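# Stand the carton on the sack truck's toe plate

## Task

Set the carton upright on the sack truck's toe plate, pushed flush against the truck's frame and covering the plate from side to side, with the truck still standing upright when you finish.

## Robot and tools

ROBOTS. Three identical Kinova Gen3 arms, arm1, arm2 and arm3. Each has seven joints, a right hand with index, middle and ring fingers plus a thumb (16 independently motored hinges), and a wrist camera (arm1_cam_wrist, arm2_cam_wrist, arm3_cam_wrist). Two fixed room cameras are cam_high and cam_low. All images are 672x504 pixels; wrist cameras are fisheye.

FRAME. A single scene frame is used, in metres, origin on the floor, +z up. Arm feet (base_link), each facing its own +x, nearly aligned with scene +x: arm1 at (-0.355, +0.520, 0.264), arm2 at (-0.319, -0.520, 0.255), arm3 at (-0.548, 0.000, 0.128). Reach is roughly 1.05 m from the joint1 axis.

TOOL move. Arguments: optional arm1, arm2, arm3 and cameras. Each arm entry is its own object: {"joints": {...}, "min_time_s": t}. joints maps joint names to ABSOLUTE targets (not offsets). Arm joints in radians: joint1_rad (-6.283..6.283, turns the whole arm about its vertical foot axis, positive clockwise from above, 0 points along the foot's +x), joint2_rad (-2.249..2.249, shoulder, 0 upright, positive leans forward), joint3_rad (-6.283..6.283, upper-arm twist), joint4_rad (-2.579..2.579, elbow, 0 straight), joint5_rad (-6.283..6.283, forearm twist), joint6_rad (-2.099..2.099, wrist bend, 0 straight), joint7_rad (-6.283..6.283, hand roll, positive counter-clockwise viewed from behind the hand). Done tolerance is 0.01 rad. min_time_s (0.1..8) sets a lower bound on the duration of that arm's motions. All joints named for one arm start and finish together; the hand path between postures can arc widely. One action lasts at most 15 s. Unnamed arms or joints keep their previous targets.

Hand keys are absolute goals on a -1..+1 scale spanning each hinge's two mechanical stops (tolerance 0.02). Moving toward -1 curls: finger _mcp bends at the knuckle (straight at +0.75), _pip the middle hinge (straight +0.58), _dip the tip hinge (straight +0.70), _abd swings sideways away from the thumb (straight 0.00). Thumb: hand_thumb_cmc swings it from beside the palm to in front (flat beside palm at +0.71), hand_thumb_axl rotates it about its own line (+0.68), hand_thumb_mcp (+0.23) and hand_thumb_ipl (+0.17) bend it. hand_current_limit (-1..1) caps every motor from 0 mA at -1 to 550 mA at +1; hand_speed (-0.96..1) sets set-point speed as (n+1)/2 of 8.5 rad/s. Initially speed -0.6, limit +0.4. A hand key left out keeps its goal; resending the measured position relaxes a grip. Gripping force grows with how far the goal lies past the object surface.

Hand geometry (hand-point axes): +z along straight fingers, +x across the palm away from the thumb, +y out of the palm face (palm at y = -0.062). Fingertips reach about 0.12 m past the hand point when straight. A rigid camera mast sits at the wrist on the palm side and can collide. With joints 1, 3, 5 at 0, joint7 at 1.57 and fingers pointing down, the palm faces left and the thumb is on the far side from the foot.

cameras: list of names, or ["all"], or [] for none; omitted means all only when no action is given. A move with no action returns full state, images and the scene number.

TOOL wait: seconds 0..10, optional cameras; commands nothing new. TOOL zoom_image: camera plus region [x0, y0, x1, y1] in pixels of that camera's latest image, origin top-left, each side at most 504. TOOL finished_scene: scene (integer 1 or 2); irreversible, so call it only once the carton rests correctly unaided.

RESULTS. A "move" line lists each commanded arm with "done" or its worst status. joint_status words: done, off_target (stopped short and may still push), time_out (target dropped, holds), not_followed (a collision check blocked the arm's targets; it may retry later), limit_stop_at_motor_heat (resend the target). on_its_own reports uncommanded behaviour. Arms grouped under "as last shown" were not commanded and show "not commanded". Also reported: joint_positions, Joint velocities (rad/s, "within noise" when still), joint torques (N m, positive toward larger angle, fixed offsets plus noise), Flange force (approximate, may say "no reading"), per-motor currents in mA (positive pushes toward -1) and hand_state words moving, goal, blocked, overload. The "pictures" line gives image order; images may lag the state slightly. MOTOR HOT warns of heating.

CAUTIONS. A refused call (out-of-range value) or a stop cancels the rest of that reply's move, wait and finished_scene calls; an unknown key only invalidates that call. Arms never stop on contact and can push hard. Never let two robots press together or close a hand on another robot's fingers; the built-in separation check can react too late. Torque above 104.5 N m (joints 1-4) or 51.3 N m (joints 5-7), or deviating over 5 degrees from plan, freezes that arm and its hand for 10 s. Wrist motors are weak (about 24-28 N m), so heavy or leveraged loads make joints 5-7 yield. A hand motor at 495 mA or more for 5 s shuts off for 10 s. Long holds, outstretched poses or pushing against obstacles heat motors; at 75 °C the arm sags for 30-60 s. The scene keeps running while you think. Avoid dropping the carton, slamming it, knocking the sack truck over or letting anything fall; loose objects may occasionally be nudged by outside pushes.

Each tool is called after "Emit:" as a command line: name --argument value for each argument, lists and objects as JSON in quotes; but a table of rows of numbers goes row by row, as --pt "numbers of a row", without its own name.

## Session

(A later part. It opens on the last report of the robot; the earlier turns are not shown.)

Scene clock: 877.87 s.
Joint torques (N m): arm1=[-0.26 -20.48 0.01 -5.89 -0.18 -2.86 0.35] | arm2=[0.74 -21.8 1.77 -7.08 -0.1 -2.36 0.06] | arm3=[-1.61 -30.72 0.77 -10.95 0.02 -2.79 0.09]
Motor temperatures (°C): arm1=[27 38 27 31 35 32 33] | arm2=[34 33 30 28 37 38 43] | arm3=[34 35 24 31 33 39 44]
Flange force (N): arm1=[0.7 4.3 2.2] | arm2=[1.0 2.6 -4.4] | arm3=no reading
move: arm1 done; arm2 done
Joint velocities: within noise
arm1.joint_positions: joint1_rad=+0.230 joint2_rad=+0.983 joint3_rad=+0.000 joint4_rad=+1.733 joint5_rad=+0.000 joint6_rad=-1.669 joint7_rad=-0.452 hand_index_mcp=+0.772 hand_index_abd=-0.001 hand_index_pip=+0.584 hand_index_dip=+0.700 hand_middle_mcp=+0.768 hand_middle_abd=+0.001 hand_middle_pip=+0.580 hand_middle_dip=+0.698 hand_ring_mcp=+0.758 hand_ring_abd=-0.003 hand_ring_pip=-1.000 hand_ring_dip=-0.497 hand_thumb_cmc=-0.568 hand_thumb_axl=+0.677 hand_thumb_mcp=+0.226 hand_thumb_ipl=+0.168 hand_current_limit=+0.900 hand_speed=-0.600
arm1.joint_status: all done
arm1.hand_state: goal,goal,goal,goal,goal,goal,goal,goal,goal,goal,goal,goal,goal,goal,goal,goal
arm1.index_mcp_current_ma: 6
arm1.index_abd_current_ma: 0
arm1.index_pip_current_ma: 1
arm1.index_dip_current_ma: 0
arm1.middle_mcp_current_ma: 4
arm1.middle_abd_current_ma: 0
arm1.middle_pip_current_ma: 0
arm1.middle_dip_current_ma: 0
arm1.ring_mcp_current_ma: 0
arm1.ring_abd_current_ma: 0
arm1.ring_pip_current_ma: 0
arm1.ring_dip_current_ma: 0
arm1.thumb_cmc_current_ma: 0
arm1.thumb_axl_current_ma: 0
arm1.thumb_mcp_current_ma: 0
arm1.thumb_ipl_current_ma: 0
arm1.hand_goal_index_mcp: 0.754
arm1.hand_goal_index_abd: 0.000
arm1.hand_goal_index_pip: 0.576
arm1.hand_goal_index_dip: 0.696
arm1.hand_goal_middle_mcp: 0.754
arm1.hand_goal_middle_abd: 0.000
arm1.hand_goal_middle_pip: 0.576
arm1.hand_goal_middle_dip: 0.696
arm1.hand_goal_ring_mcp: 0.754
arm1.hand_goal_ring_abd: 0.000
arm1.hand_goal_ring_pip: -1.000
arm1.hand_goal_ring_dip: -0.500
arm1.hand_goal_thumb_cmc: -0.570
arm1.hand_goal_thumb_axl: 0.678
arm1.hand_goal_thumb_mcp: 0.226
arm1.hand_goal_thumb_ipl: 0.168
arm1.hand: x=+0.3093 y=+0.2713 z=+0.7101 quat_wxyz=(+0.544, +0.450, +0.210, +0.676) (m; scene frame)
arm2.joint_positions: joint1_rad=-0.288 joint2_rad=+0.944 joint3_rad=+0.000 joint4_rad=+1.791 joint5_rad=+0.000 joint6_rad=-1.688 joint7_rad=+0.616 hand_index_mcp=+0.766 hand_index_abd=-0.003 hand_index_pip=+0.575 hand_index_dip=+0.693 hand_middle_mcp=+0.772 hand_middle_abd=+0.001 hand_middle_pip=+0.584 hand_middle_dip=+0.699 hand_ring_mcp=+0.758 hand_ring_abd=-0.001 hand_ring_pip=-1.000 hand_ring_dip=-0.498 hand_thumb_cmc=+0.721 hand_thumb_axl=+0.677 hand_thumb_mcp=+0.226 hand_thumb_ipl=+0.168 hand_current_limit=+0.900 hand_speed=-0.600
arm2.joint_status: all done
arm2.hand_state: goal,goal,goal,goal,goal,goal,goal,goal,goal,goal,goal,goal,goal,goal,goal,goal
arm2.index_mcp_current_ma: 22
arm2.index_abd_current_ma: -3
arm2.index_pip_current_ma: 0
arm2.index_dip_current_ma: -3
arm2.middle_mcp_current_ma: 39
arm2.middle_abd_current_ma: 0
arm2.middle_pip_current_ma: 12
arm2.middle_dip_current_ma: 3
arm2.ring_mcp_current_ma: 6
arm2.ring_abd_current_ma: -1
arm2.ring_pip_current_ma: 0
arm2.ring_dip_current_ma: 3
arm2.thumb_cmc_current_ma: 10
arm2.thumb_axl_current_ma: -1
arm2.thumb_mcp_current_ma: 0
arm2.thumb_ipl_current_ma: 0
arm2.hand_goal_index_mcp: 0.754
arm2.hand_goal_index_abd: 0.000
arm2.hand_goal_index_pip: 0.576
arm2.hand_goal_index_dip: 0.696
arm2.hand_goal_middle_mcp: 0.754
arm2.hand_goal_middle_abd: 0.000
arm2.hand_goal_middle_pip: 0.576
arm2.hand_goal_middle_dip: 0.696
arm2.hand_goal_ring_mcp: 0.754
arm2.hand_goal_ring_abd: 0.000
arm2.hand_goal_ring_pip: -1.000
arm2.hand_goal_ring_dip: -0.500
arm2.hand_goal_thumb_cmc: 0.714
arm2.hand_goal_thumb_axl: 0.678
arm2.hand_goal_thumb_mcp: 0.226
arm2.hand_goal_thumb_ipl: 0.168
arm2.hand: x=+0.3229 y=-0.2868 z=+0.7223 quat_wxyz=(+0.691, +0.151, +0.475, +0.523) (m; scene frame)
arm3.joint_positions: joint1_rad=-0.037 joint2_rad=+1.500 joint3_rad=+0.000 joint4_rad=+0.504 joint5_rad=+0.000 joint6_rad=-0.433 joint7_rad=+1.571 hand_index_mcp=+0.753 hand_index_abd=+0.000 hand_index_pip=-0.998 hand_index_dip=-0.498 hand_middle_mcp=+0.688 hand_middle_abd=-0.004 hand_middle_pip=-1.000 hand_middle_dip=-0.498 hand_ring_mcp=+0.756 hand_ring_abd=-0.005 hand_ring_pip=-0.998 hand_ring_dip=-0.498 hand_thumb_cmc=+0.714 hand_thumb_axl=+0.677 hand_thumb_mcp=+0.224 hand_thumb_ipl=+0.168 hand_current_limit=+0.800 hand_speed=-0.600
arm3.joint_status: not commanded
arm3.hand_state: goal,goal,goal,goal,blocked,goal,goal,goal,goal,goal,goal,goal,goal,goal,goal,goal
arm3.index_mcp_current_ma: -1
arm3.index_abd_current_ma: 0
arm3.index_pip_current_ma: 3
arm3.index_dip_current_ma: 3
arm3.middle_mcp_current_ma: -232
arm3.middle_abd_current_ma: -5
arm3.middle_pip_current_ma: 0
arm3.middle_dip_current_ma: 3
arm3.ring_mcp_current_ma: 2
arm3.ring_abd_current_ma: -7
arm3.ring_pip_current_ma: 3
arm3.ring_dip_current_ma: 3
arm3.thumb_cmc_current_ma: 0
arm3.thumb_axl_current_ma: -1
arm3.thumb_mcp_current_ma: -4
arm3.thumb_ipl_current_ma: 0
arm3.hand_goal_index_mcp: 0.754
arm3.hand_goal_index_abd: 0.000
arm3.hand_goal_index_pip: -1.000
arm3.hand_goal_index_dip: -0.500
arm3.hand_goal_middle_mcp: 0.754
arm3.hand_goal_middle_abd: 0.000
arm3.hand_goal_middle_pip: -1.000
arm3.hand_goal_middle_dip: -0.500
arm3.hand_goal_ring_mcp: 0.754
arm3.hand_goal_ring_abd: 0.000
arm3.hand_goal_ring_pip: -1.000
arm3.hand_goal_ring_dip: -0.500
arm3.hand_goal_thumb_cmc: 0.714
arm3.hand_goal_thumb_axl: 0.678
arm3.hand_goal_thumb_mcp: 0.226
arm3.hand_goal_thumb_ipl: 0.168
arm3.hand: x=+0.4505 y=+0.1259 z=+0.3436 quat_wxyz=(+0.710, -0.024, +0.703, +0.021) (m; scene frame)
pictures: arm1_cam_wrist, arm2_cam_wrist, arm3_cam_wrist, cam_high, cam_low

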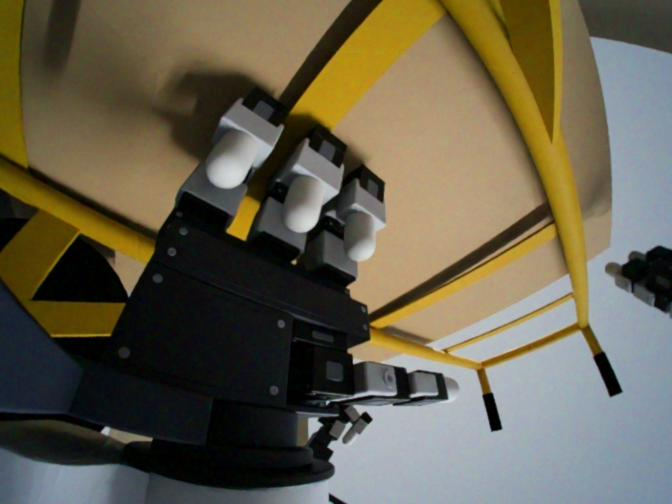

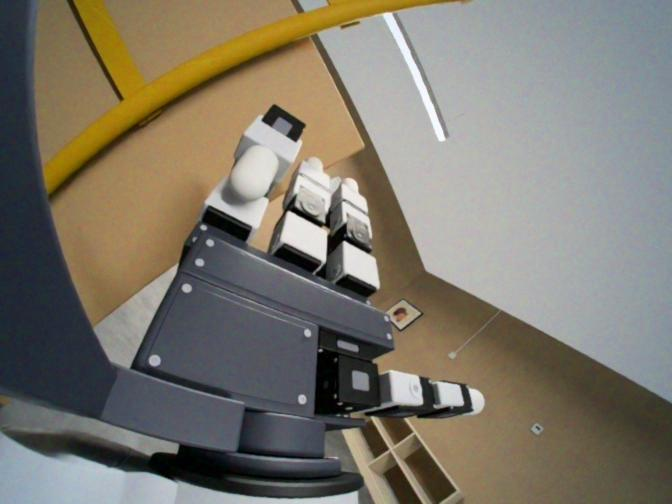

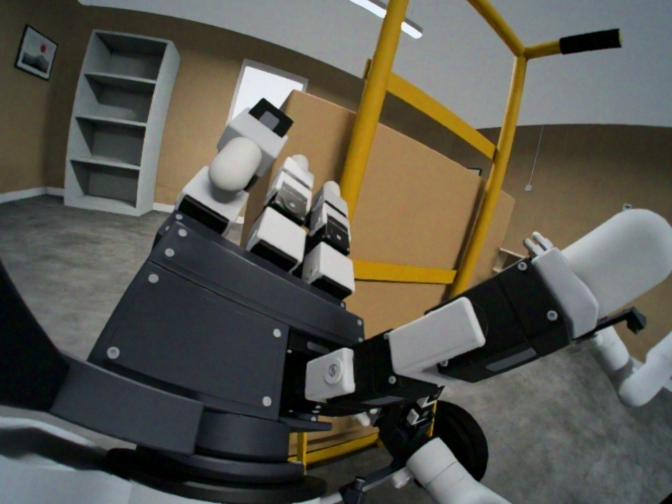

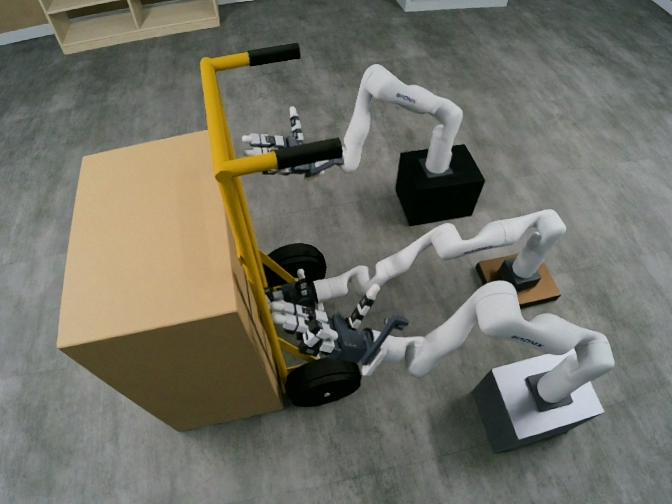

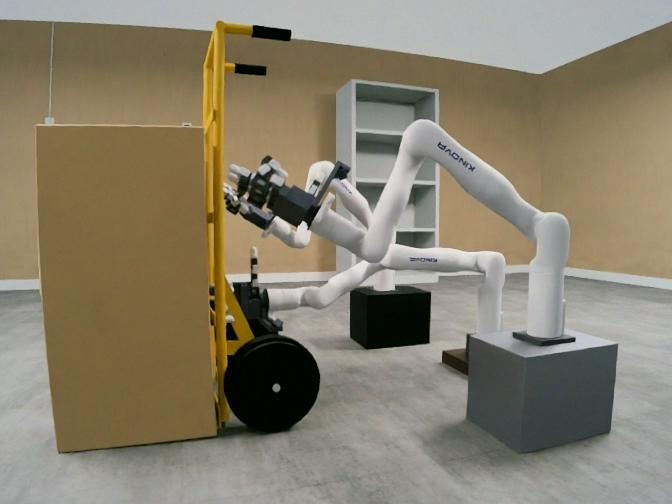

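Emit:
move --arm3 '{"joints":{"joint1_rad":-0.0404,"joint2_rad":1.3642,"joint4_rad":0.8447,"joint6_rad":-0.638},"min_time_s":3}' --cameras '["cam_high","cam_low","arm3_cam_wrist","arm1_cam_wrist"]'

Emit:
zoom_image --camera "cam_low" --region '[170, 330, 270, 450]'

Scene clock: 888.03 s.
Joint torques (N m): arm1=[-0.19 -20.52 0.01 -5.92 -0.19 -2.84 0.36] | arm2=[0.64 -21.89 1.8 -7.13 -0.07 -2.4 0.01] | arm3=[-0.65 -29.09 0.81 -9.08 -0.06 -2.98 0.11]
Motor temperatures (°C): arm1=[27 38 27 30 35 32 33] | arm2=[34 32 30 28 37 38 43] | arm3=[34 35 24 30 33 39 44]
Flange force (N): arm1=[0.8 4.3 2.1] | arm2=[1.0 2.5 -4.5] | arm3=[2.0 -1.9 5.8]
move: arm3 done
Joint velocities: within noise
arm1, arm2: as last shown
arm3.joint_positions: joint1_rad=-0.040 joint2_rad=+1.364 joint3_rad=+0.000 joint4_rad=+0.845 joint5_rad=+0.000 joint6_rad=-0.638 joint7_rad=+1.571 hand_index_mcp=+0.753 hand_index_abd=+0.000 hand_index_pip=-0.998 hand_index_dip=-0.498 hand_middle_mcp=+0.751 hand_middle_abd=-0.004 hand_middle_pip=-1.000 hand_middle_dip=-0.498 hand_ring_mcp=+0.756 hand_ring_abd=-0.005 hand_ring_pip=-0.998 hand_ring_dip=-0.498 hand_thumb_cmc=+0.714 hand_thumb_axl=+0.677 hand_thumb_mcp=+0.224 hand_thumb_ipl=+0.168 hand_current_limit=+0.800 hand_speed=-0.600
arm3.joint_status: all done
arm3.hand_state: goal,goal,goal,goal,goal,goal,goal,goal,goal,goal,goal,goal,goal,goal,goal,goal
arm3.index_mcp_current_ma: -1
arm3.index_abd_current_ma: 0
arm3.index_pip_current_ma: 3
arm3.index_dip_current_ma: 3
arm3.middle_mcp_current_ma: -4
arm3.middle_abd_current_ma: -5
arm3.middle_pip_current_ma: 0
arm3.middle_dip_current_ma: 3
arm3.ring_mcp_current_ma: 2
arm3.ring_abd_current_ma: -7
arm3.ring_pip_current_ma: 3
arm3.ring_dip_current_ma: 3
arm3.thumb_cmc_current_ma: 0
arm3.thumb_axl_current_ma: -1
arm3.thumb_mcp_current_ma: -4
arm3.thumb_ipl_current_ma: 0
arm3.hand_goal_index_mcp: 0.754
arm3.hand_goal_index_abd: 0.000
arm3.hand_goal_index_pip: -1.000
arm3.hand_goal_index_dip: -0.500
arm3.hand_goal_middle_mcp: 0.754
arm3.hand_goal_middle_abd: 0.000
arm3.hand_goal_middle_pip: -1.000
arm3.hand_goal_middle_dip: -0.500
arm3.hand_goal_ring_mcp: 0.754
arm3.hand_goal_ring_abd: 0.000
arm3.hand_goal_ring_pip: -1.000
arm3.hand_goal_ring_dip: -0.500
arm3.hand_goal_thumb_cmc: 0.714
arm3.hand_goal_thumb_axl: 0.678
arm3.hand_goal_thumb_mcp: 0.226
arm3.hand_goal_thumb_ipl: 0.168
arm3.hand: x=+0.4095 y=+0.1261 z=+0.3446 quat_wxyz=(+0.710, -0.025, +0.703, +0.022) (m; scene frame)
pictures: arm1_cam_wrist, arm3_cam_wrist, cam_high, cam_low

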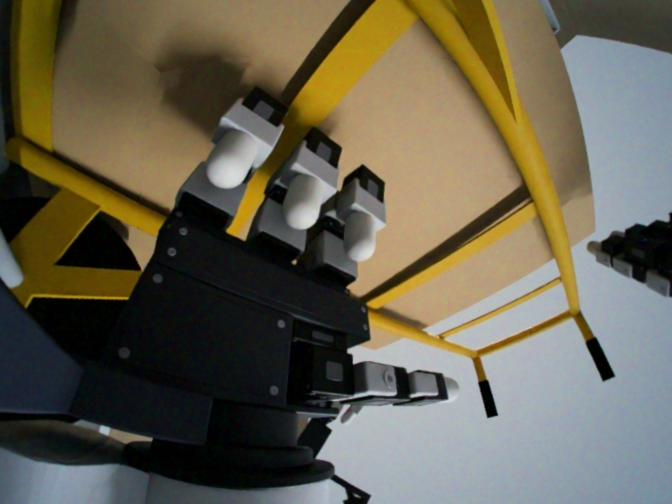

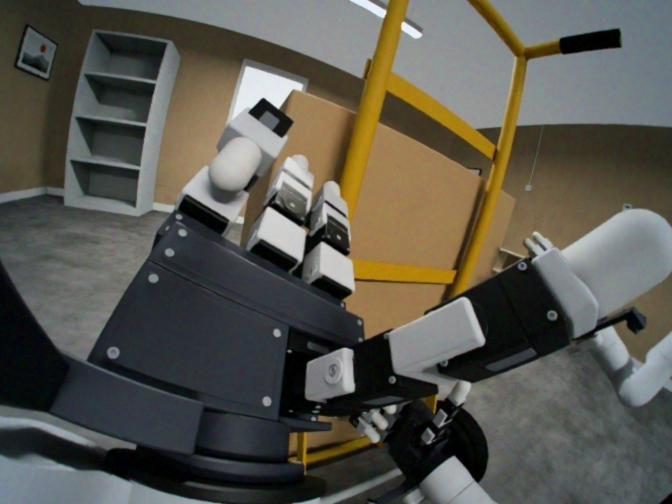

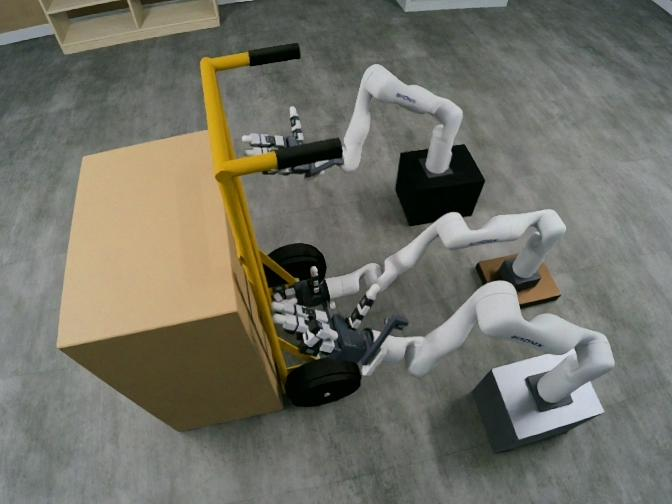

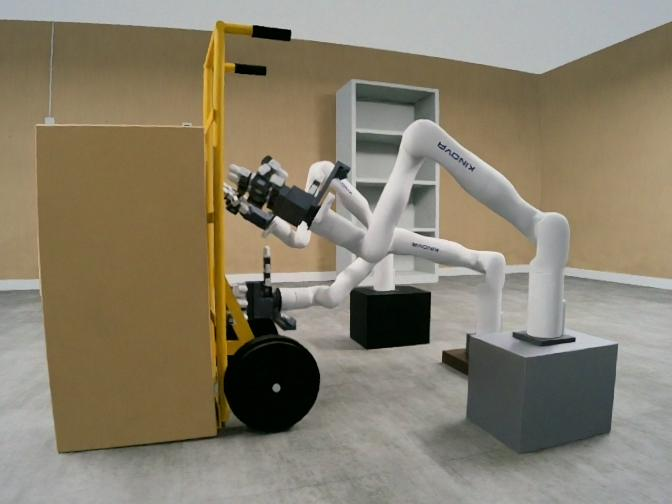

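Scaled by 4.200 from the camera's 672x504 image, which has a finer 960x720 frame.

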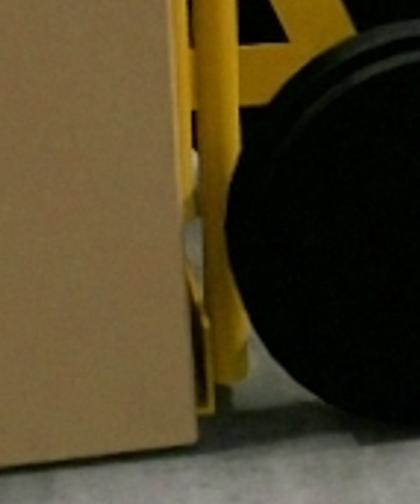

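Emit:
zoom_image --camera "cam_low" --region '[180, 10, 280, 130]'

Emit:
zoom_image --camera "cam_low" --region '[180, 230, 280, 350]'

Emit:
zoom_image --camera "cam_low" --region '[20, 400, 140, 480]'

Emit:
zoom_image --camera "cam_high" --region '[180, 30, 320, 200]'

Scaled by 4.200 from the camera's 672x504 image, which has a finer 960x720 frame.

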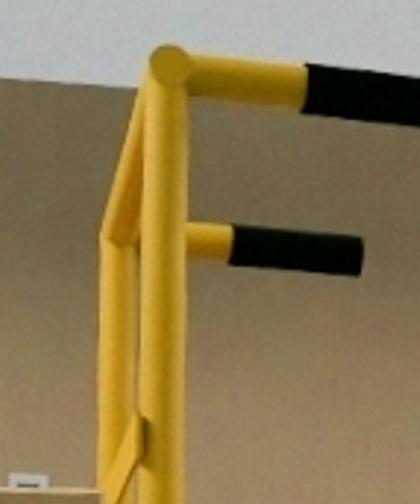

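Scaled by 4.200 from the camera's 672x504 image, which has a finer 960x720 frame.

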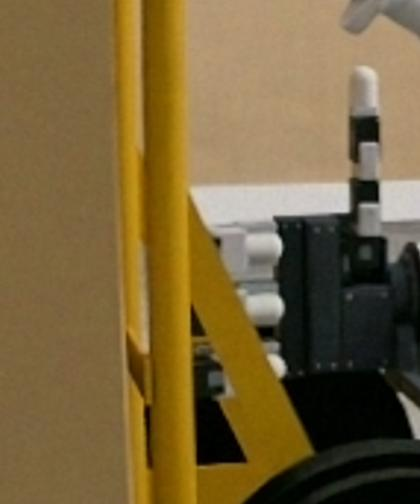

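Scaled by 4.200 from the camera's 672x504 image, which has a finer 960x720 frame.

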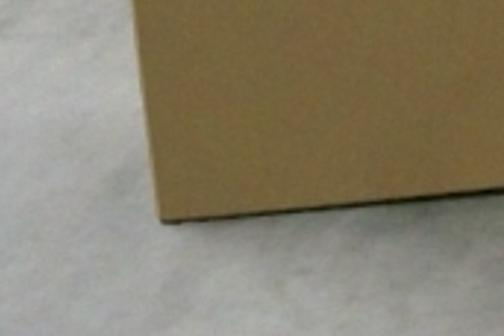

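Scaled by 2.965 from the camera's 672x504 image, which has a finer 960x720 frame.

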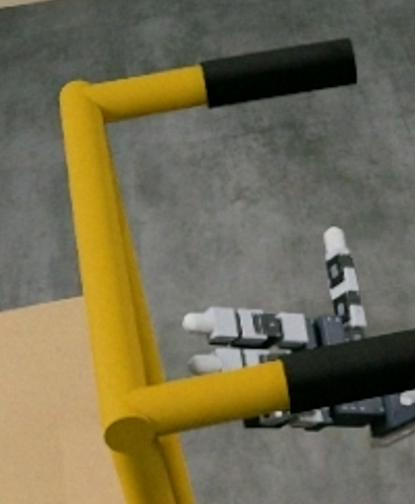

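Emit:
move --arm1 '{"joints":{"joint1_rad":-0.1246,"joint2_rad":0.888,"joint4_rad":1.435,"joint6_rad":0.8185,"joint7_rad":0.98},"min_time_s":3}' --cameras '["arm3_cam_wrist"]'

Scene clock: 987.27 s.
Joint torques (N m): arm1=[-0.13 -19.64 -0.13 -6.13 -0.29 -0.43 0.38] | arm2=[0.65 -21.84 1.79 -7.13 -0.1 -2.37 0.03] | arm3=[-0.66 -29.12 0.81 -9.2 -0.11 -3 0.08]
Motor temperatures (°C): arm1=[27 37 27 30 35 32 33] | arm2=[34 31 30 27 37 38 43] | arm3=[34 37 24 30 33 39 44]
Flange force (N): arm1=[1.5 -0.4 -3.9] | arm2=[0.9 2.5 -4.5] | arm3=[1.9 -1.9 5.1]
move: arm1 done
Joint velocities: within noise
arm1.joint_positions: joint1_rad=-0.125 joint2_rad=+0.888 joint3_rad=+0.000 joint4_rad=+1.435 joint5_rad=+0.000 joint6_rad=+0.818 joint7_rad=+0.980 hand_index_mcp=+0.755 hand_index_abd=+0.002 hand_index_pip=+0.576 hand_index_dip=+0.693 hand_middle_mcp=+0.755 hand_middle_abd=+0.001 hand_middle_pip=+0.578 hand_middle_dip=+0.698 hand_ring_mcp=+0.759 hand_ring_abd=-0.003 hand_ring_pip=-1.000 hand_ring_dip=-0.497 hand_thumb_cmc=-0.570 hand_thumb_axl=+0.677 hand_thumb_mcp=+0.224 hand_thumb_ipl=+0.168 hand_current_limit=+0.900 hand_speed=-0.600
arm1.joint_status: all done
arm1.hand_state: goal,goal,goal,goal,goal,goal,goal,goal,goal,goal,goal,goal,goal,goal,goal,goal
arm1.index_mcp_current_ma: 0
arm1.index_abd_current_ma: 0
arm1.index_pip_current_ma: 0
arm1.index_dip_current_ma: 0
arm1.middle_mcp_current_ma: 0
arm1.middle_abd_current_ma: 0
arm1.middle_pip_current_ma: 0
arm1.middle_dip_current_ma: 0
arm1.ring_mcp_current_ma: 1
arm1.ring_abd_current_ma: 0
arm1.ring_pip_current_ma: 0
arm1.ring_dip_current_ma: 0
arm1.thumb_cmc_current_ma: 0
arm1.thumb_axl_current_ma: 0
arm1.thumb_mcp_current_ma: 0
arm1.thumb_ipl_current_ma: 0
arm1.hand_goal_index_mcp: 0.754
arm1.hand_goal_index_abd: 0.000
arm1.hand_goal_index_pip: 0.576
arm1.hand_goal_index_dip: 0.696
arm1.hand_goal_middle_mcp: 0.754
arm1.hand_goal_middle_abd: 0.000
arm1.hand_goal_middle_pip: 0.576
arm1.hand_goal_middle_dip: 0.696
arm1.hand_goal_ring_mcp: 0.754
arm1.hand_goal_ring_abd: 0.000
arm1.hand_goal_ring_pip: -1.000
arm1.hand_goal_ring_dip: -0.500
arm1.hand_goal_thumb_cmc: -0.570
arm1.hand_goal_thumb_axl: 0.678
arm1.hand_goal_thumb_mcp: 0.226
arm1.hand_goal_thumb_ipl: 0.168
arm1.hand: x=+0.2592 y=+0.6243 z=+0.3041 quat_wxyz=(+0.004, +0.235, +0.972, +0.002) (m; scene frame)
arm2, arm3: as last shown
pictures: arm3_cam_wrist

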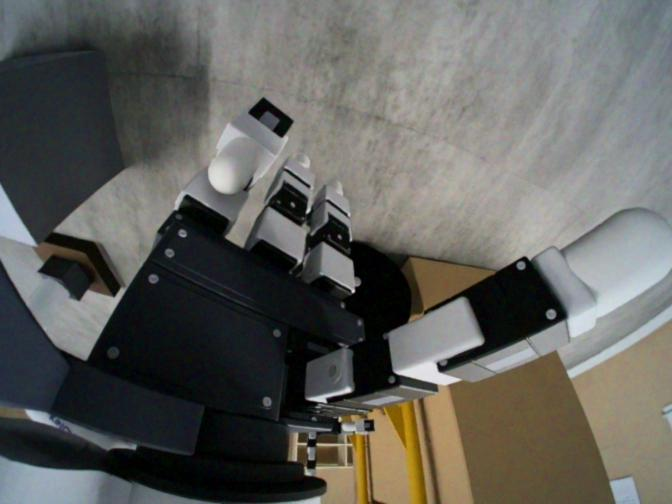

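Emit:
move --arm1 '{"joints":{"joint7_rad":0.55,"hand_thumb_cmc":0.9}}' --cameras '["arm3_cam_wrist"]'

Scene clock: 997.90 s.
Joint torques (N m): arm1=[-0.15 -19.67 -0.01 -6.14 -0.2 -0.43 0.33] | arm2=[0.61 -21.85 1.9 -7.14 -0.09 -2.43 0.06] | arm3=[-0.67 -29.1 0.9 -9.15 -0.01 -2.98 0.09]
Motor temperatures (°C): arm1=[27 36 27 30 35 32 33] | arm2=[34 31 30 27 37 38 43] | arm3=[34 37 24 30 33 39 44]
Flange force (N): arm1=[1.1 -1.1 -3.8] | arm2=[0.9 2.5 -4.4] | arm3=[2.0 -1.7 5.3]
move: arm1 done
Joint velocities: within noise
arm1.joint_positions: joint1_rad=-0.125 joint2_rad=+0.888 joint3_rad=+0.000 joint4_rad=+1.435 joint5_rad=+0.000 joint6_rad=+0.818 joint7_rad=+0.550 hand_index_mcp=+0.755 hand_index_abd=+0.002 hand_index_pip=+0.576 hand_index_dip=+0.693 hand_middle_mcp=+0.755 hand_middle_abd=+0.001 hand_middle_pip=+0.578 hand_middle_dip=+0.698 hand_ring_mcp=+0.759 hand_ring_abd=-0.003 hand_ring_pip=-1.000 hand_ring_dip=-0.497 hand_thumb_cmc=+0.898 hand_thumb_axl=+0.677 hand_thumb_mcp=+0.224 hand_thumb_ipl=+0.168 hand_current_limit=+0.900 hand_speed=-0.600
arm1.joint_status: all done
arm1.hand_state: goal,goal,goal,goal,goal,goal,goal,goal,goal,goal,goal,goal,goal,goal,goal,goal
arm1.index_mcp_current_ma: 0
arm1.index_abd_current_ma: 0
arm1.index_pip_current_ma: 0
arm1.index_dip_current_ma: 0
arm1.middle_mcp_current_ma: 0
arm1.middle_abd_current_ma: 0
arm1.middle_pip_current_ma: 0
arm1.middle_dip_current_ma: 0
arm1.ring_mcp_current_ma: 0
arm1.ring_abd_current_ma: 0
arm1.ring_pip_current_ma: 0
arm1.ring_dip_current_ma: 0
arm1.thumb_cmc_current_ma: 0
arm1.thumb_axl_current_ma: 0
arm1.thumb_mcp_current_ma: 0
arm1.thumb_ipl_current_ma: 0
arm1.hand_goal_index_mcp: 0.754
arm1.hand_goal_index_abd: 0.000
arm1.hand_goal_index_pip: 0.576
arm1.hand_goal_index_dip: 0.696
arm1.hand_goal_middle_mcp: 0.754
arm1.hand_goal_middle_abd: 0.000
arm1.hand_goal_middle_pip: 0.576
arm1.hand_goal_middle_dip: 0.696
arm1.hand_goal_ring_mcp: 0.754
arm1.hand_goal_ring_abd: 0.000
arm1.hand_goal_ring_pip: -1.000
arm1.hand_goal_ring_dip: -0.500
arm1.hand_goal_thumb_cmc: 0.900
arm1.hand_goal_thumb_axl: 0.678
arm1.hand_goal_thumb_mcp: 0.226
arm1.hand_goal_thumb_ipl: 0.168
arm1.hand: x=+0.2810 y=+0.5938 z=+0.3042 quat_wxyz=(+0.004, +0.437, +0.899, +0.003) (m; scene frame)
arm2, arm3: as last shown
pictures: arm3_cam_wrist

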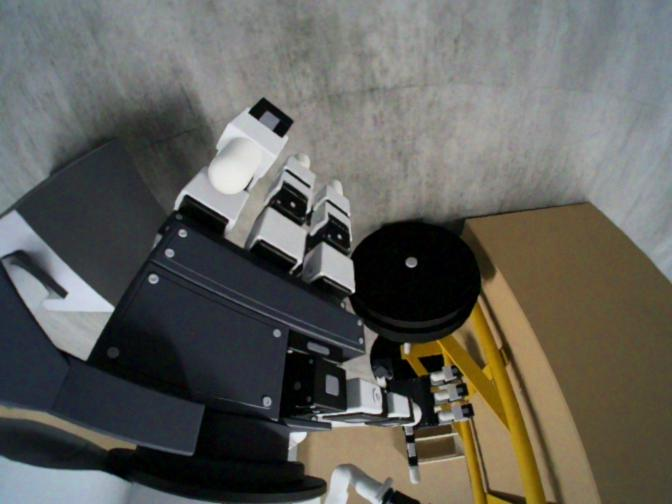

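Emit:
zoom_image --camera "arm3_cam_wrist" --region '[430, 190, 610, 360]'

Emit:
zoom_image --camera "arm3_cam_wrist" --region '[430, 330, 630, 504]'

Scaled by 2.800 from the camera's 672x504 image, which has a finer 960x720 frame.

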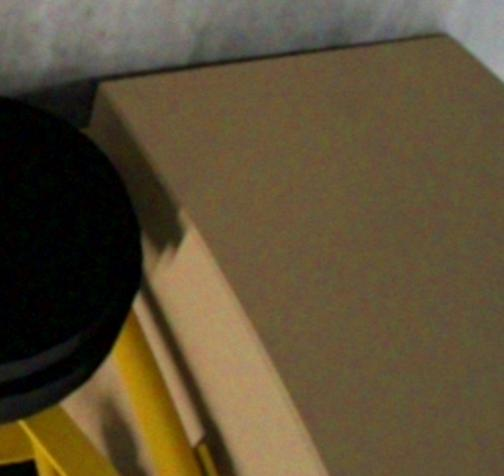

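Scaled by 2.520 from the camera's 672x504 image, which has a finer 960x720 frame.

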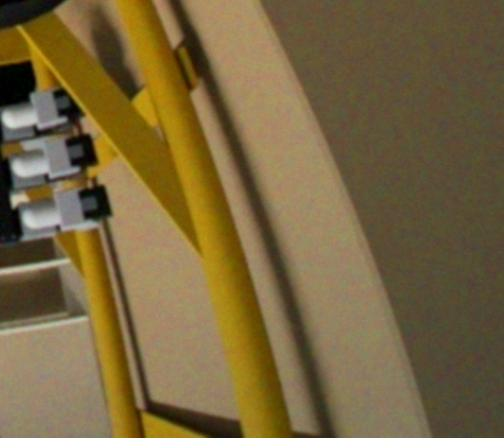

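Emit:
move --arm1 '{"joints":{"joint1_rad":0.2302,"joint2_rad":0.983,"joint4_rad":1.733,"joint6_rad":-1.669,"joint7_rad":-0.452,"hand_thumb_cmc":-0.57},"min_time_s":3}'

Emit:
move --arm1 '{"joints":{"joint1_rad":0.2188,"joint2_rad":1.0462,"joint4_rad":1.373,"joint6_rad":-1.3725},"min_time_s":2}' --arm2 '{"joints":{"joint1_rad":-0.2669,"joint2_rad":1.0245,"joint4_rad":1.3793,"joint6_rad":-1.3567},"min_time_s":2}'

Emit:
move --arm1 '{"joints":{"joint1_rad":0.2028,"joint2_rad":1.1149,"joint4_rad":1.0285,"joint6_rad":-1.0963},"min_time_s":5}' --arm2 '{"joints":{"joint1_rad":-0.2444,"joint2_rad":1.0940,"joint4_rad":1.0373,"joint6_rad":-1.084},"min_time_s":5}' --cameras '["cam_high","cam_low"]'

Scene clock: 1050.97 s.
Joint torques (N m): arm1=[-0.23 -20.5 0.02 -5.89 -0.2 -2.86 0.35] | arm2=[0.62 -21.85 1.8 -7.13 -0.04 -2.37 0.06] | arm3=[-0.73 -29.11 0.84 -9.2 0.01 -2.97 0.16]
Motor temperatures (°C): arm1=[27 36 27 30 35 32 33] | arm2=[34 31 30 27 37 37 43] | arm3=[34 37 24 29 33 39 44]
Flange force (N): arm1=[0.7 4.3 2.2] | arm2=[1.0 2.5 -4.5] | arm3=[1.9 -1.9 5.0]
move: arm1 done
Joint velocities: within noise
arm1.joint_positions: joint1_rad=+0.230 joint2_rad=+0.983 joint3_rad=+0.000 joint4_rad=+1.733 joint5_rad=+0.000 joint6_rad=-1.669 joint7_rad=-0.452 hand_index_mcp=+0.769 hand_index_abd=-0.001 hand_index_pip=+0.583 hand_index_dip=+0.700 hand_middle_mcp=+0.761 hand_middle_abd=+0.001 hand_middle_pip=+0.578 hand_middle_dip=+0.698 hand_ring_mcp=+0.759 hand_ring_abd=-0.003 hand_ring_pip=-1.000 hand_ring_dip=-0.497 hand_thumb_cmc=-0.568 hand_thumb_axl=+0.677 hand_thumb_mcp=+0.226 hand_thumb_ipl=+0.168 hand_current_limit=+0.900 hand_speed=-0.600
arm1.joint_status: all done
arm1.hand_state: goal,goal,goal,goal,goal,goal,goal,goal,goal,goal,goal,goal,goal,goal,goal,goal
arm1.index_mcp_current_ma: 5
arm1.index_abd_current_ma: 0
arm1.index_pip_current_ma: 1
arm1.index_dip_current_ma: 0
arm1.middle_mcp_current_ma: 1
arm1.middle_abd_current_ma: 0
arm1.middle_pip_current_ma: 0
arm1.middle_dip_current_ma: 0
arm1.ring_mcp_current_ma: 1
arm1.ring_abd_current_ma: 0
arm1.ring_pip_current_ma: 0
arm1.ring_dip_current_ma: 0
arm1.thumb_cmc_current_ma: 0
arm1.thumb_axl_current_ma: 0
arm1.thumb_mcp_current_ma: 0
arm1.thumb_ipl_current_ma: 0
arm1.hand_goal_index_mcp: 0.754
arm1.hand_goal_index_abd: 0.000
arm1.hand_goal_index_pip: 0.576
arm1.hand_goal_index_dip: 0.696
arm1.hand_goal_middle_mcp: 0.754
arm1.hand_goal_middle_abd: 0.000
arm1.hand_goal_middle_pip: 0.576
arm1.hand_goal_middle_dip: 0.696
arm1.hand_goal_ring_mcp: 0.754
arm1.hand_goal_ring_abd: 0.000
arm1.hand_goal_ring_pip: -1.000
arm1.hand_goal_ring_dip: -0.500
arm1.hand_goal_thumb_cmc: -0.570
arm1.hand_goal_thumb_axl: 0.678
arm1.hand_goal_thumb_mcp: 0.226
arm1.hand_goal_thumb_ipl: 0.168
arm1.hand: x=+0.3094 y=+0.2713 z=+0.7100 quat_wxyz=(+0.544, +0.450, +0.210, +0.676) (m; scene frame)
arm2, arm3: as last shown
pictures: none

Scene clock: 1053.30 s.
Joint torques (N m): arm1=[0.06 -26.92 0.29 -12.29 -0.24 -2.74 0.35] | arm2=[-0.93 -29.12 1.44 -14.46 0.55 -1.62 0] | arm3=[-0.67 -29.04 0.88 -9.21 -0.03 -3.01 0.1]
Motor temperatures (°C): arm1=[27 36 27 30 35 32 33] | arm2=[34 31 30 27 37 37 43] | arm3=[34 37 24 29 33 39 44]
Flange force (N): arm1=[2.3 5.0 -13.6] | arm2=[-1.5 3.4 -24.4] | arm3=[1.8 -1.8 4.9]
move: arm1 done; arm2 done
Joint velocities: within noise
arm1.joint_positions: joint1_rad=+0.219 joint2_rad=+1.046 joint3_rad=+0.000 joint4_rad=+1.373 joint5_rad=+0.000 joint6_rad=-1.373 joint7_rad=-0.452 hand_index_mcp=+0.771 hand_index_abd=-0.007 hand_index_pip=+0.587 hand_index_dip=+0.703 hand_middle_mcp=+0.765 hand_middle_abd=-0.004 hand_middle_pip=+0.582 hand_middle_dip=+0.700 hand_ring_mcp=+0.759 hand_ring_abd=-0.003 hand_ring_pip=-1.000 hand_ring_dip=-0.497 hand_thumb_cmc=-0.568 hand_thumb_axl=+0.677 hand_thumb_mcp=+0.226 hand_thumb_ipl=+0.168 hand_current_limit=+0.900 hand_speed=-0.600
arm1.joint_status: all done
arm1.hand_state: goal,goal,goal,goal,goal,goal,goal,goal,goal,goal,goal,goal,goal,goal,goal,goal
arm1.index_mcp_current_ma: 5
arm1.index_abd_current_ma: -1
arm1.index_pip_current_ma: 2
arm1.index_dip_current_ma: 1
arm1.middle_mcp_current_ma: 2
arm1.middle_abd_current_ma: 0
arm1.middle_pip_current_ma: 1
arm1.middle_dip_current_ma: 0
arm1.ring_mcp_current_ma: 1
arm1.ring_abd_current_ma: 0
arm1.ring_pip_current_ma: 0
arm1.ring_dip_current_ma: 0
arm1.thumb_cmc_current_ma: 0
arm1.thumb_axl_current_ma: 0
arm1.thumb_mcp_current_ma: 0
arm1.thumb_ipl_current_ma: 0
arm1.hand_goal_index_mcp: 0.754
arm1.hand_goal_index_abd: 0.000
arm1.hand_goal_index_pip: 0.576
arm1.hand_goal_index_dip: 0.696
arm1.hand_goal_middle_mcp: 0.754
arm1.hand_goal_middle_abd: 0.000
arm1.hand_goal_middle_pip: 0.576
arm1.hand_goal_middle_dip: 0.696
arm1.hand_goal_ring_mcp: 0.754
arm1.hand_goal_ring_abd: 0.000
arm1.hand_goal_ring_pip: -1.000
arm1.hand_goal_ring_dip: -0.500
arm1.hand_goal_thumb_cmc: -0.570
arm1.hand_goal_thumb_axl: 0.678
arm1.hand_goal_thumb_mcp: 0.226
arm1.hand_goal_thumb_ipl: 0.168
arm1.hand: x=+0.4015 y=+0.2581 z=+0.7389 quat_wxyz=(+0.541, +0.448, +0.212, +0.679) (m; scene frame)
arm2.joint_positions: joint1_rad=-0.267 joint2_rad=+1.025 joint3_rad=+0.000 joint4_rad=+1.379 joint5_rad=+0.000 joint6_rad=-1.357 joint7_rad=+0.616 hand_index_mcp=+0.766 hand_index_abd=-0.003 hand_index_pip=+0.575 hand_index_dip=+0.693 hand_middle_mcp=+0.791 hand_middle_abd=+0.053 hand_middle_pip=+0.612 hand_middle_dip=+0.716 hand_ring_mcp=+0.758 hand_ring_abd=-0.001 hand_ring_pip=-1.000 hand_ring_dip=-0.498 hand_thumb_cmc=+0.721 hand_thumb_axl=+0.677 hand_thumb_mcp=+0.226 hand_thumb_ipl=+0.168 hand_current_limit=+0.900 hand_speed=-0.600
arm2.joint_status: all done
arm2.hand_state: goal,goal,goal,goal,blocked,blocked,blocked,goal,goal,goal,goal,goal,goal,goal,goal,goal
arm2.index_mcp_current_ma: 22
arm2.index_abd_current_ma: -3
arm2.index_pip_current_ma: 0
arm2.index_dip_current_ma: -3
arm2.middle_mcp_current_ma: 99
arm2.middle_abd_current_ma: 121
arm2.middle_pip_current_ma: 86
arm2.middle_dip_current_ma: 39
arm2.ring_mcp_current_ma: 6
arm2.ring_abd_current_ma: -1
arm2.ring_pip_current_ma: 0
arm2.ring_dip_current_ma: 3
arm2.thumb_cmc_current_ma: 10
arm2.thumb_axl_current_ma: -1
arm2.thumb_mcp_current_ma: 0
arm2.thumb_ipl_current_ma: 0
arm2.hand_goal_index_mcp: 0.754
arm2.hand_goal_index_abd: 0.000
arm2.hand_goal_index_pip: 0.576
arm2.hand_goal_index_dip: 0.696
arm2.hand_goal_middle_mcp: 0.754
arm2.hand_goal_middle_abd: 0.000
arm2.hand_goal_middle_pip: 0.576
arm2.hand_goal_middle_dip: 0.696
arm2.hand_goal_ring_mcp: 0.754
arm2.hand_goal_ring_abd: 0.000
arm2.hand_goal_ring_pip: -1.000
arm2.hand_goal_ring_dip: -0.500
arm2.hand_goal_thumb_cmc: 0.714
arm2.hand_goal_thumb_axl: 0.678
arm2.hand_goal_thumb_mcp: 0.226
arm2.hand_goal_thumb_ipl: 0.168
arm2.hand: x=+0.4281 y=-0.2673 z=+0.7506 quat_wxyz=(+0.697, +0.156, +0.473, +0.516) (m; scene frame)
arm3: as last shown
pictures: none

Scene clock: 1058.60 s.
Joint torques (N m): arm1=[-1.22 -30.16 0.06 -14.63 0.44 -3.11 0.37] | arm2=[0.25 -30.05 1.8 -13.38 0.05 -2.42 0.02] | arm3=[-0.79 -29.17 0.87 -9.07 0.04 -2.97 0.06]
Motor temperatures (°C): arm1=[27 36 27 30 35 32 33] | arm2=[34 31 30 27 37 37 43] | arm3=[34 37 24 29 33 39 44]
Flange force (N): arm1=[1.8 6.0 -18.6] | arm2=[0.1 2.1 -15.1] | arm3=[2.2 -1.7 6.0]
move: arm1 done; arm2 done
Joint velocities: within noise
arm1.joint_positions: joint1_rad=+0.203 joint2_rad=+1.115 joint3_rad=+0.000 joint4_rad=+1.029 joint5_rad=+0.000 joint6_rad=-1.096 joint7_rad=-0.452 hand_index_mcp=+0.791 hand_index_abd=-0.022 hand_index_pip=+0.612 hand_index_dip=+0.723 hand_middle_mcp=+0.771 hand_middle_abd=-0.001 hand_middle_pip=+0.582 hand_middle_dip=+0.699 hand_ring_mcp=+0.759 hand_ring_abd=-0.003 hand_ring_pip=-1.000 hand_ring_dip=-0.497 hand_thumb_cmc=-0.568 hand_thumb_axl=+0.677 hand_thumb_mcp=+0.226 hand_thumb_ipl=+0.168 hand_current_limit=+0.900 hand_speed=-0.600
arm1.joint_status: all done
arm1.hand_state: blocked,blocked,blocked,blocked,goal,goal,goal,goal,goal,goal,goal,goal,goal,goal,goal,goal
arm1.index_mcp_current_ma: 26
arm1.index_abd_current_ma: -7
arm1.index_pip_current_ma: 21
arm1.index_dip_current_ma: 12
arm1.middle_mcp_current_ma: 6
arm1.middle_abd_current_ma: 0
arm1.middle_pip_current_ma: 1
arm1.middle_dip_current_ma: 0
arm1.ring_mcp_current_ma: 1
arm1.ring_abd_current_ma: 0
arm1.ring_pip_current_ma: 0
arm1.ring_dip_current_ma: 0
arm1.thumb_cmc_current_ma: 0
arm1.thumb_axl_current_ma: 0
arm1.thumb_mcp_current_ma: 0
arm1.thumb_ipl_current_ma: 0
arm1.hand_goal_index_mcp: 0.754
arm1.hand_goal_index_abd: 0.000
arm1.hand_goal_index_pip: 0.576
arm1.hand_goal_index_dip: 0.696
arm1.hand_goal_middle_mcp: 0.754
arm1.hand_goal_middle_abd: 0.000
arm1.hand_goal_middle_pip: 0.576
arm1.hand_goal_middle_dip: 0.696
arm1.hand_goal_ring_mcp: 0.754
arm1.hand_goal_ring_abd: 0.000
arm1.hand_goal_ring_pip: -1.000
arm1.hand_goal_ring_dip: -0.500
arm1.hand_goal_thumb_cmc: -0.570
arm1.hand_goal_thumb_axl: 0.678
arm1.hand_goal_thumb_mcp: 0.226
arm1.hand_goal_thumb_ipl: 0.168
arm1.hand: x=+0.4737 y=+0.2555 z=+0.7794 quat_wxyz=(+0.535, +0.447, +0.216, +0.684) (m; scene frame)
arm2.joint_positions: joint1_rad=-0.244 joint2_rad=+1.094 joint3_rad=+0.000 joint4_rad=+1.037 joint5_rad=+0.000 joint6_rad=-1.084 joint7_rad=+0.616 hand_index_mcp=+0.766 hand_index_abd=-0.003 hand_index_pip=+0.575 hand_index_dip=+0.693 hand_middle_mcp=+0.806 hand_middle_abd=+0.003 hand_middle_pip=+0.620 hand_middle_dip=+0.718 hand_ring_mcp=+0.758 hand_ring_abd=-0.001 hand_ring_pip=-1.000 hand_ring_dip=-0.498 hand_thumb_cmc=+0.721 hand_thumb_axl=+0.677 hand_thumb_mcp=+0.226 hand_thumb_ipl=+0.168 hand_current_limit=+0.900 hand_speed=-0.600
arm2.joint_status: all done
arm2.hand_state: goal,goal,goal,goal,blocked,goal,blocked,blocked,goal,goal,goal,goal,goal,goal,goal,goal
arm2.index_mcp_current_ma: 22
arm2.index_abd_current_ma: -3
arm2.index_pip_current_ma: 0
arm2.index_dip_current_ma: -3
arm2.middle_mcp_current_ma: 153
arm2.middle_abd_current_ma: 2
arm2.middle_pip_current_ma: 115
arm2.middle_dip_current_ma: 46
arm2.ring_mcp_current_ma: 6
arm2.ring_abd_current_ma: -1
arm2.ring_pip_current_ma: 0
arm2.ring_dip_current_ma: 3
arm2.thumb_cmc_current_ma: 10
arm2.thumb_axl_current_ma: -1
arm2.thumb_mcp_current_ma: 0
arm2.thumb_ipl_current_ma: 0
arm2.hand_goal_index_mcp: 0.754
arm2.hand_goal_index_abd: 0.000
arm2.hand_goal_index_pip: 0.576
arm2.hand_goal_index_dip: 0.696
arm2.hand_goal_middle_mcp: 0.754
arm2.hand_goal_middle_abd: 0.000
arm2.hand_goal_middle_pip: 0.576
arm2.hand_goal_middle_dip: 0.696
arm2.hand_goal_ring_mcp: 0.754
arm2.hand_goal_ring_abd: 0.000
arm2.hand_goal_ring_pip: -1.000
arm2.hand_goal_ring_dip: -0.500
arm2.hand_goal_thumb_cmc: 0.714
arm2.hand_goal_thumb_axl: 0.678
arm2.hand_goal_thumb_mcp: 0.226
arm2.hand_goal_thumb_ipl: 0.168
arm2.hand: x=+0.4996 y=-0.2640 z=+0.7908 quat_wxyz=(+0.703, +0.161, +0.472, +0.508) (m; scene frame)
arm3: as last shown
pictures: cam_high, cam_low

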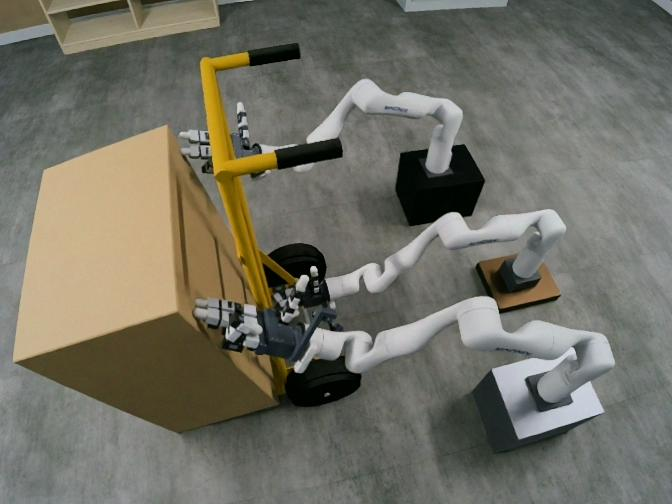

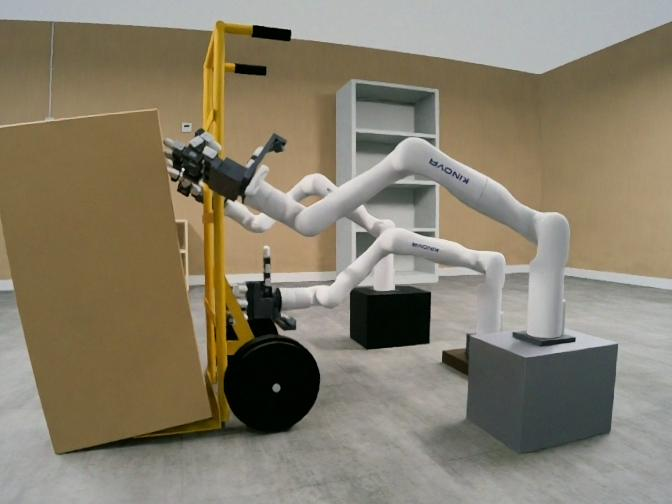

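Emit:
zoom_image --camera "cam_low" --region '[120, 330, 260, 460]'

Emit:
zoom_image --camera "cam_high" --region '[200, 240, 340, 430]'

Scaled by 3.600 from the camera's 672x504 image, which has a finer 960x720 frame.

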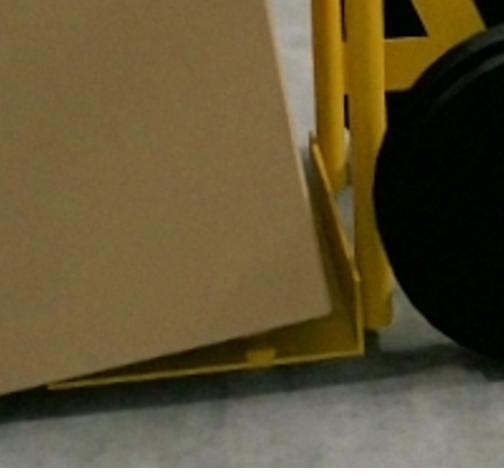

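Scaled by 2.653 from the camera's 672x504 image, which has a finer 960x720 frame.

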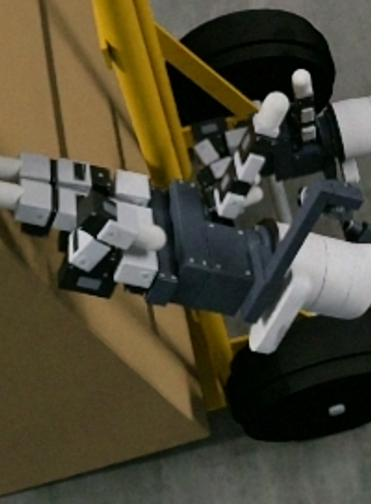

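Emit:
zoom_image --camera "cam_low" --region '[160, 390, 230, 450]'

Scaled by 7.200 from the camera's 672x504 image, which has a finer 960x720 frame.

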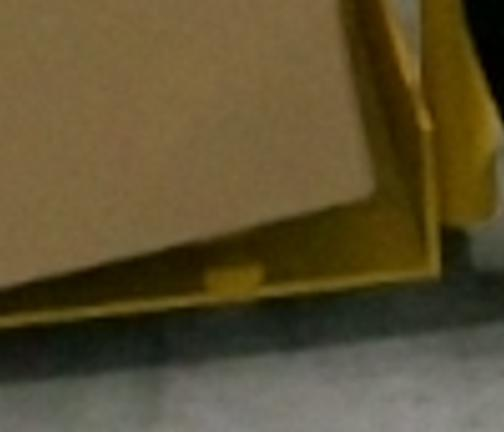

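Emit:
move --arm3 '{"joints":{"joint1_rad":-0.1042,"joint2_rad":1.2029,"joint4_rad":1.3003,"joint6_rad":-0.9324,"hand_middle_pip":0.576,"hand_middle_dip":0.696,"hand_current_limit":0.75},"min_time_s":1.5}' --cameras '["arm1_cam_wrist"]'

Emit:
move --arm3 '{"joints":{"joint2_rad":1.3186,"joint4_rad":0.9669,"joint6_rad":-0.7147},"min_time_s":3}' --cameras '["arm1_cam_wrist","cam_low","cam_high"]'

Scene clock: 1092.87 s.
Joint torques (N m): arm1=[-1.2 -30.2 0.11 -14.59 0.45 -3.12 0.37] | arm2=[0.24 -30.02 1.87 -13.47 0 -2.43 0.05] | arm3=[-0.7 -26.42 0.81 -7.51 0.04 -2.98 0.16]
Motor temperatures (°C): arm1=[27 36 27 31 35 32 32] | arm2=[34 31 30 28 37 37 43] | arm3=[34 38 23 29 33 39 44]
Flange force (N): arm1=[1.7 5.8 -18.3] | arm2=[-0.1 2.3 -15.5] | arm3=[1.7 -1.5 3.0]
move: arm3 done
Joint velocities: within noise
arm1, arm2: as last shown
arm3.joint_positions: joint1_rad=-0.104 joint2_rad=+1.203 joint3_rad=+0.000 joint4_rad=+1.300 joint5_rad=+0.000 joint6_rad=-0.932 joint7_rad=+1.571 hand_index_mcp=+0.753 hand_index_abd=+0.000 hand_index_pip=-0.998 hand_index_dip=-0.498 hand_middle_mcp=+0.752 hand_middle_abd=-0.004 hand_middle_pip=+0.574 hand_middle_dip=+0.694 hand_ring_mcp=+0.756 hand_ring_abd=-0.005 hand_ring_pip=-0.998 hand_ring_dip=-0.498 hand_thumb_cmc=+0.714 hand_thumb_axl=+0.677 hand_thumb_mcp=+0.224 hand_thumb_ipl=+0.168 hand_current_limit=+0.750 hand_speed=-0.600
arm3.joint_status: all done
arm3.hand_state: goal,goal,goal,goal,goal,goal,goal,goal,goal,goal,goal,goal,goal,goal,goal,goal
arm3.index_mcp_current_ma: -1
arm3.index_abd_current_ma: 0
arm3.index_pip_current_ma: 3
arm3.index_dip_current_ma: 3
arm3.middle_mcp_current_ma: -3
arm3.middle_abd_current_ma: -5
arm3.middle_pip_current_ma: -3
arm3.middle_dip_current_ma: -3
arm3.ring_mcp_current_ma: 2
arm3.ring_abd_current_ma: -7
arm3.ring_pip_current_ma: 3
arm3.ring_dip_current_ma: 3
arm3.thumb_cmc_current_ma: 0
arm3.thumb_axl_current_ma: -1
arm3.thumb_mcp_current_ma: -4
arm3.thumb_ipl_current_ma: 0
arm3.hand_goal_index_mcp: 0.754
arm3.hand_goal_index_abd: 0.000
arm3.hand_goal_index_pip: -1.000
arm3.hand_goal_index_dip: -0.500
arm3.hand_goal_middle_mcp: 0.754
arm3.hand_goal_middle_abd: 0.000
arm3.hand_goal_middle_pip: 0.576
arm3.hand_goal_middle_dip: 0.696
arm3.hand_goal_ring_mcp: 0.754
arm3.hand_goal_ring_abd: 0.000
arm3.hand_goal_ring_pip: -1.000
arm3.hand_goal_ring_dip: -0.500
arm3.hand_goal_thumb_cmc: 0.714
arm3.hand_goal_thumb_axl: 0.678
arm3.hand_goal_thumb_mcp: 0.226
arm3.hand_goal_thumb_ipl: 0.168
arm3.hand: x=+0.3159 y=+0.1760 z=+0.3433 quat_wxyz=(+0.709, -0.048, +0.702, +0.045) (m; scene frame)
pictures: arm1_cam_wrist

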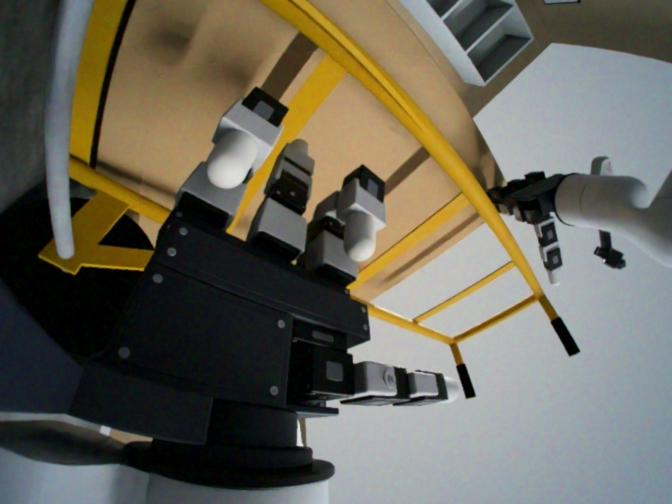

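Scene clock: 1096.20 s.
Joint torques (N m): arm1=[-1.18 -30.17 0.12 -14.62 0.46 -3.1 0.36] | arm2=[0.27 -30.04 1.87 -13.46 0.02 -2.42 0.01] | arm3=[-1.56 -30.18 0.68 -13.84 -0.08 -2.65 0.14]
Motor temperatures (°C): arm1=[27 36 27 31 35 32 32] | arm2=[34 31 30 28 37 37 43] | arm3=[34 37 23 29 33 39 44]
Flange force (N): arm1=[1.9 5.9 -18.6] | arm2=[0.0 2.4 -15.5] | arm3=[0.7 -2.2 -23.1]
move: arm3 done
Joint velocities: within noise
arm1, arm2: as last shown
arm3.joint_positions: joint1_rad=-0.104 joint2_rad=+1.319 joint3_rad=+0.000 joint4_rad=+0.967 joint5_rad=+0.000 joint6_rad=-0.715 joint7_rad=+1.571 hand_index_mcp=+0.753 hand_index_abd=+0.000 hand_index_pip=-0.998 hand_index_dip=-0.498 hand_middle_mcp=+0.754 hand_middle_abd=-0.005 hand_middle_pip=+0.577 hand_middle_dip=+0.695 hand_ring_mcp=+0.756 hand_ring_abd=-0.005 hand_ring_pip=-0.998 hand_ring_dip=-0.498 hand_thumb_cmc=+0.714 hand_thumb_axl=+0.677 hand_thumb_mcp=+0.224 hand_thumb_ipl=+0.168 hand_current_limit=+0.750 hand_speed=-0.600
arm3.joint_status: all done
arm3.hand_state: goal,goal,goal,goal,goal,goal,goal,goal,goal,goal,goal,goal,goal,goal,goal,goal
arm3.index_mcp_current_ma: -1
arm3.index_abd_current_ma: 0
arm3.index_pip_current_ma: 3
arm3.index_dip_current_ma: 3
arm3.middle_mcp_current_ma: 0
arm3.middle_abd_current_ma: -7
arm3.middle_pip_current_ma: 1
arm3.middle_dip_current_ma: -1
arm3.ring_mcp_current_ma: 2
arm3.ring_abd_current_ma: -7
arm3.ring_pip_current_ma: 3
arm3.ring_dip_current_ma: 3
arm3.thumb_cmc_current_ma: 0
arm3.thumb_axl_current_ma: -1
arm3.thumb_mcp_current_ma: -4
arm3.thumb_ipl_current_ma: 0
arm3.hand_goal_index_mcp: 0.754
arm3.hand_goal_index_abd: 0.000
arm3.hand_goal_index_pip: -1.000
arm3.hand_goal_index_dip: -0.500
arm3.hand_goal_middle_mcp: 0.754
arm3.hand_goal_middle_abd: 0.000
arm3.hand_goal_middle_pip: 0.576
arm3.hand_goal_middle_dip: 0.696
arm3.hand_goal_ring_mcp: 0.754
arm3.hand_goal_ring_abd: 0.000
arm3.hand_goal_ring_pip: -1.000
arm3.hand_goal_ring_dip: -0.500
arm3.hand_goal_thumb_cmc: 0.714
arm3.hand_goal_thumb_axl: 0.678
arm3.hand_goal_thumb_mcp: 0.226
arm3.hand_goal_thumb_ipl: 0.168
arm3.hand: x=+0.3803 y=+0.1845 z=+0.3440 quat_wxyz=(+0.709, -0.048, +0.702, +0.045) (m; scene frame)
pictures: arm1_cam_wrist, cam_high, cam_low

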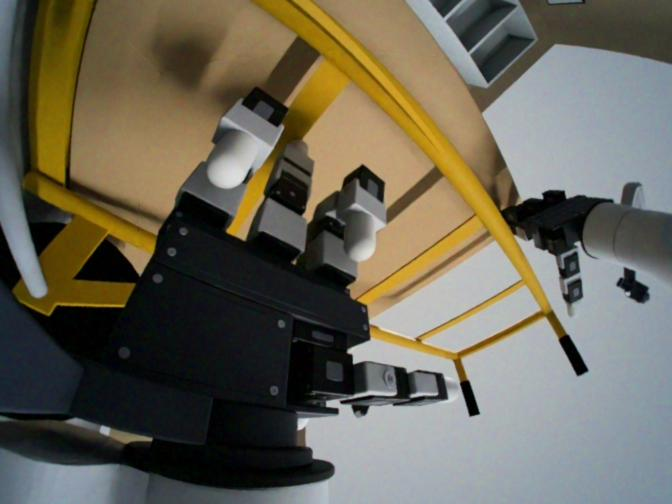

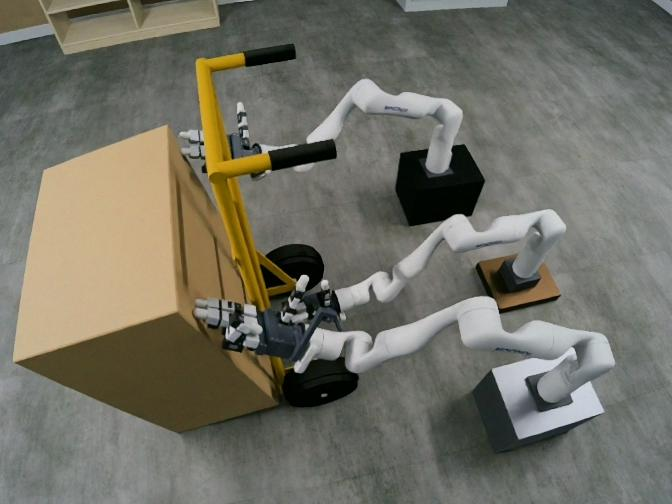

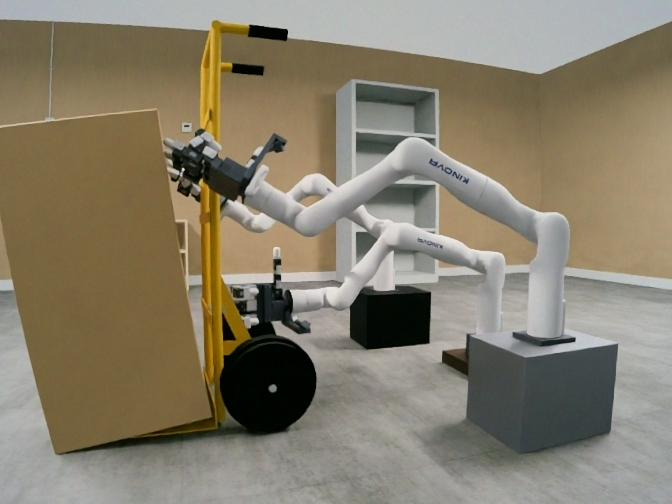

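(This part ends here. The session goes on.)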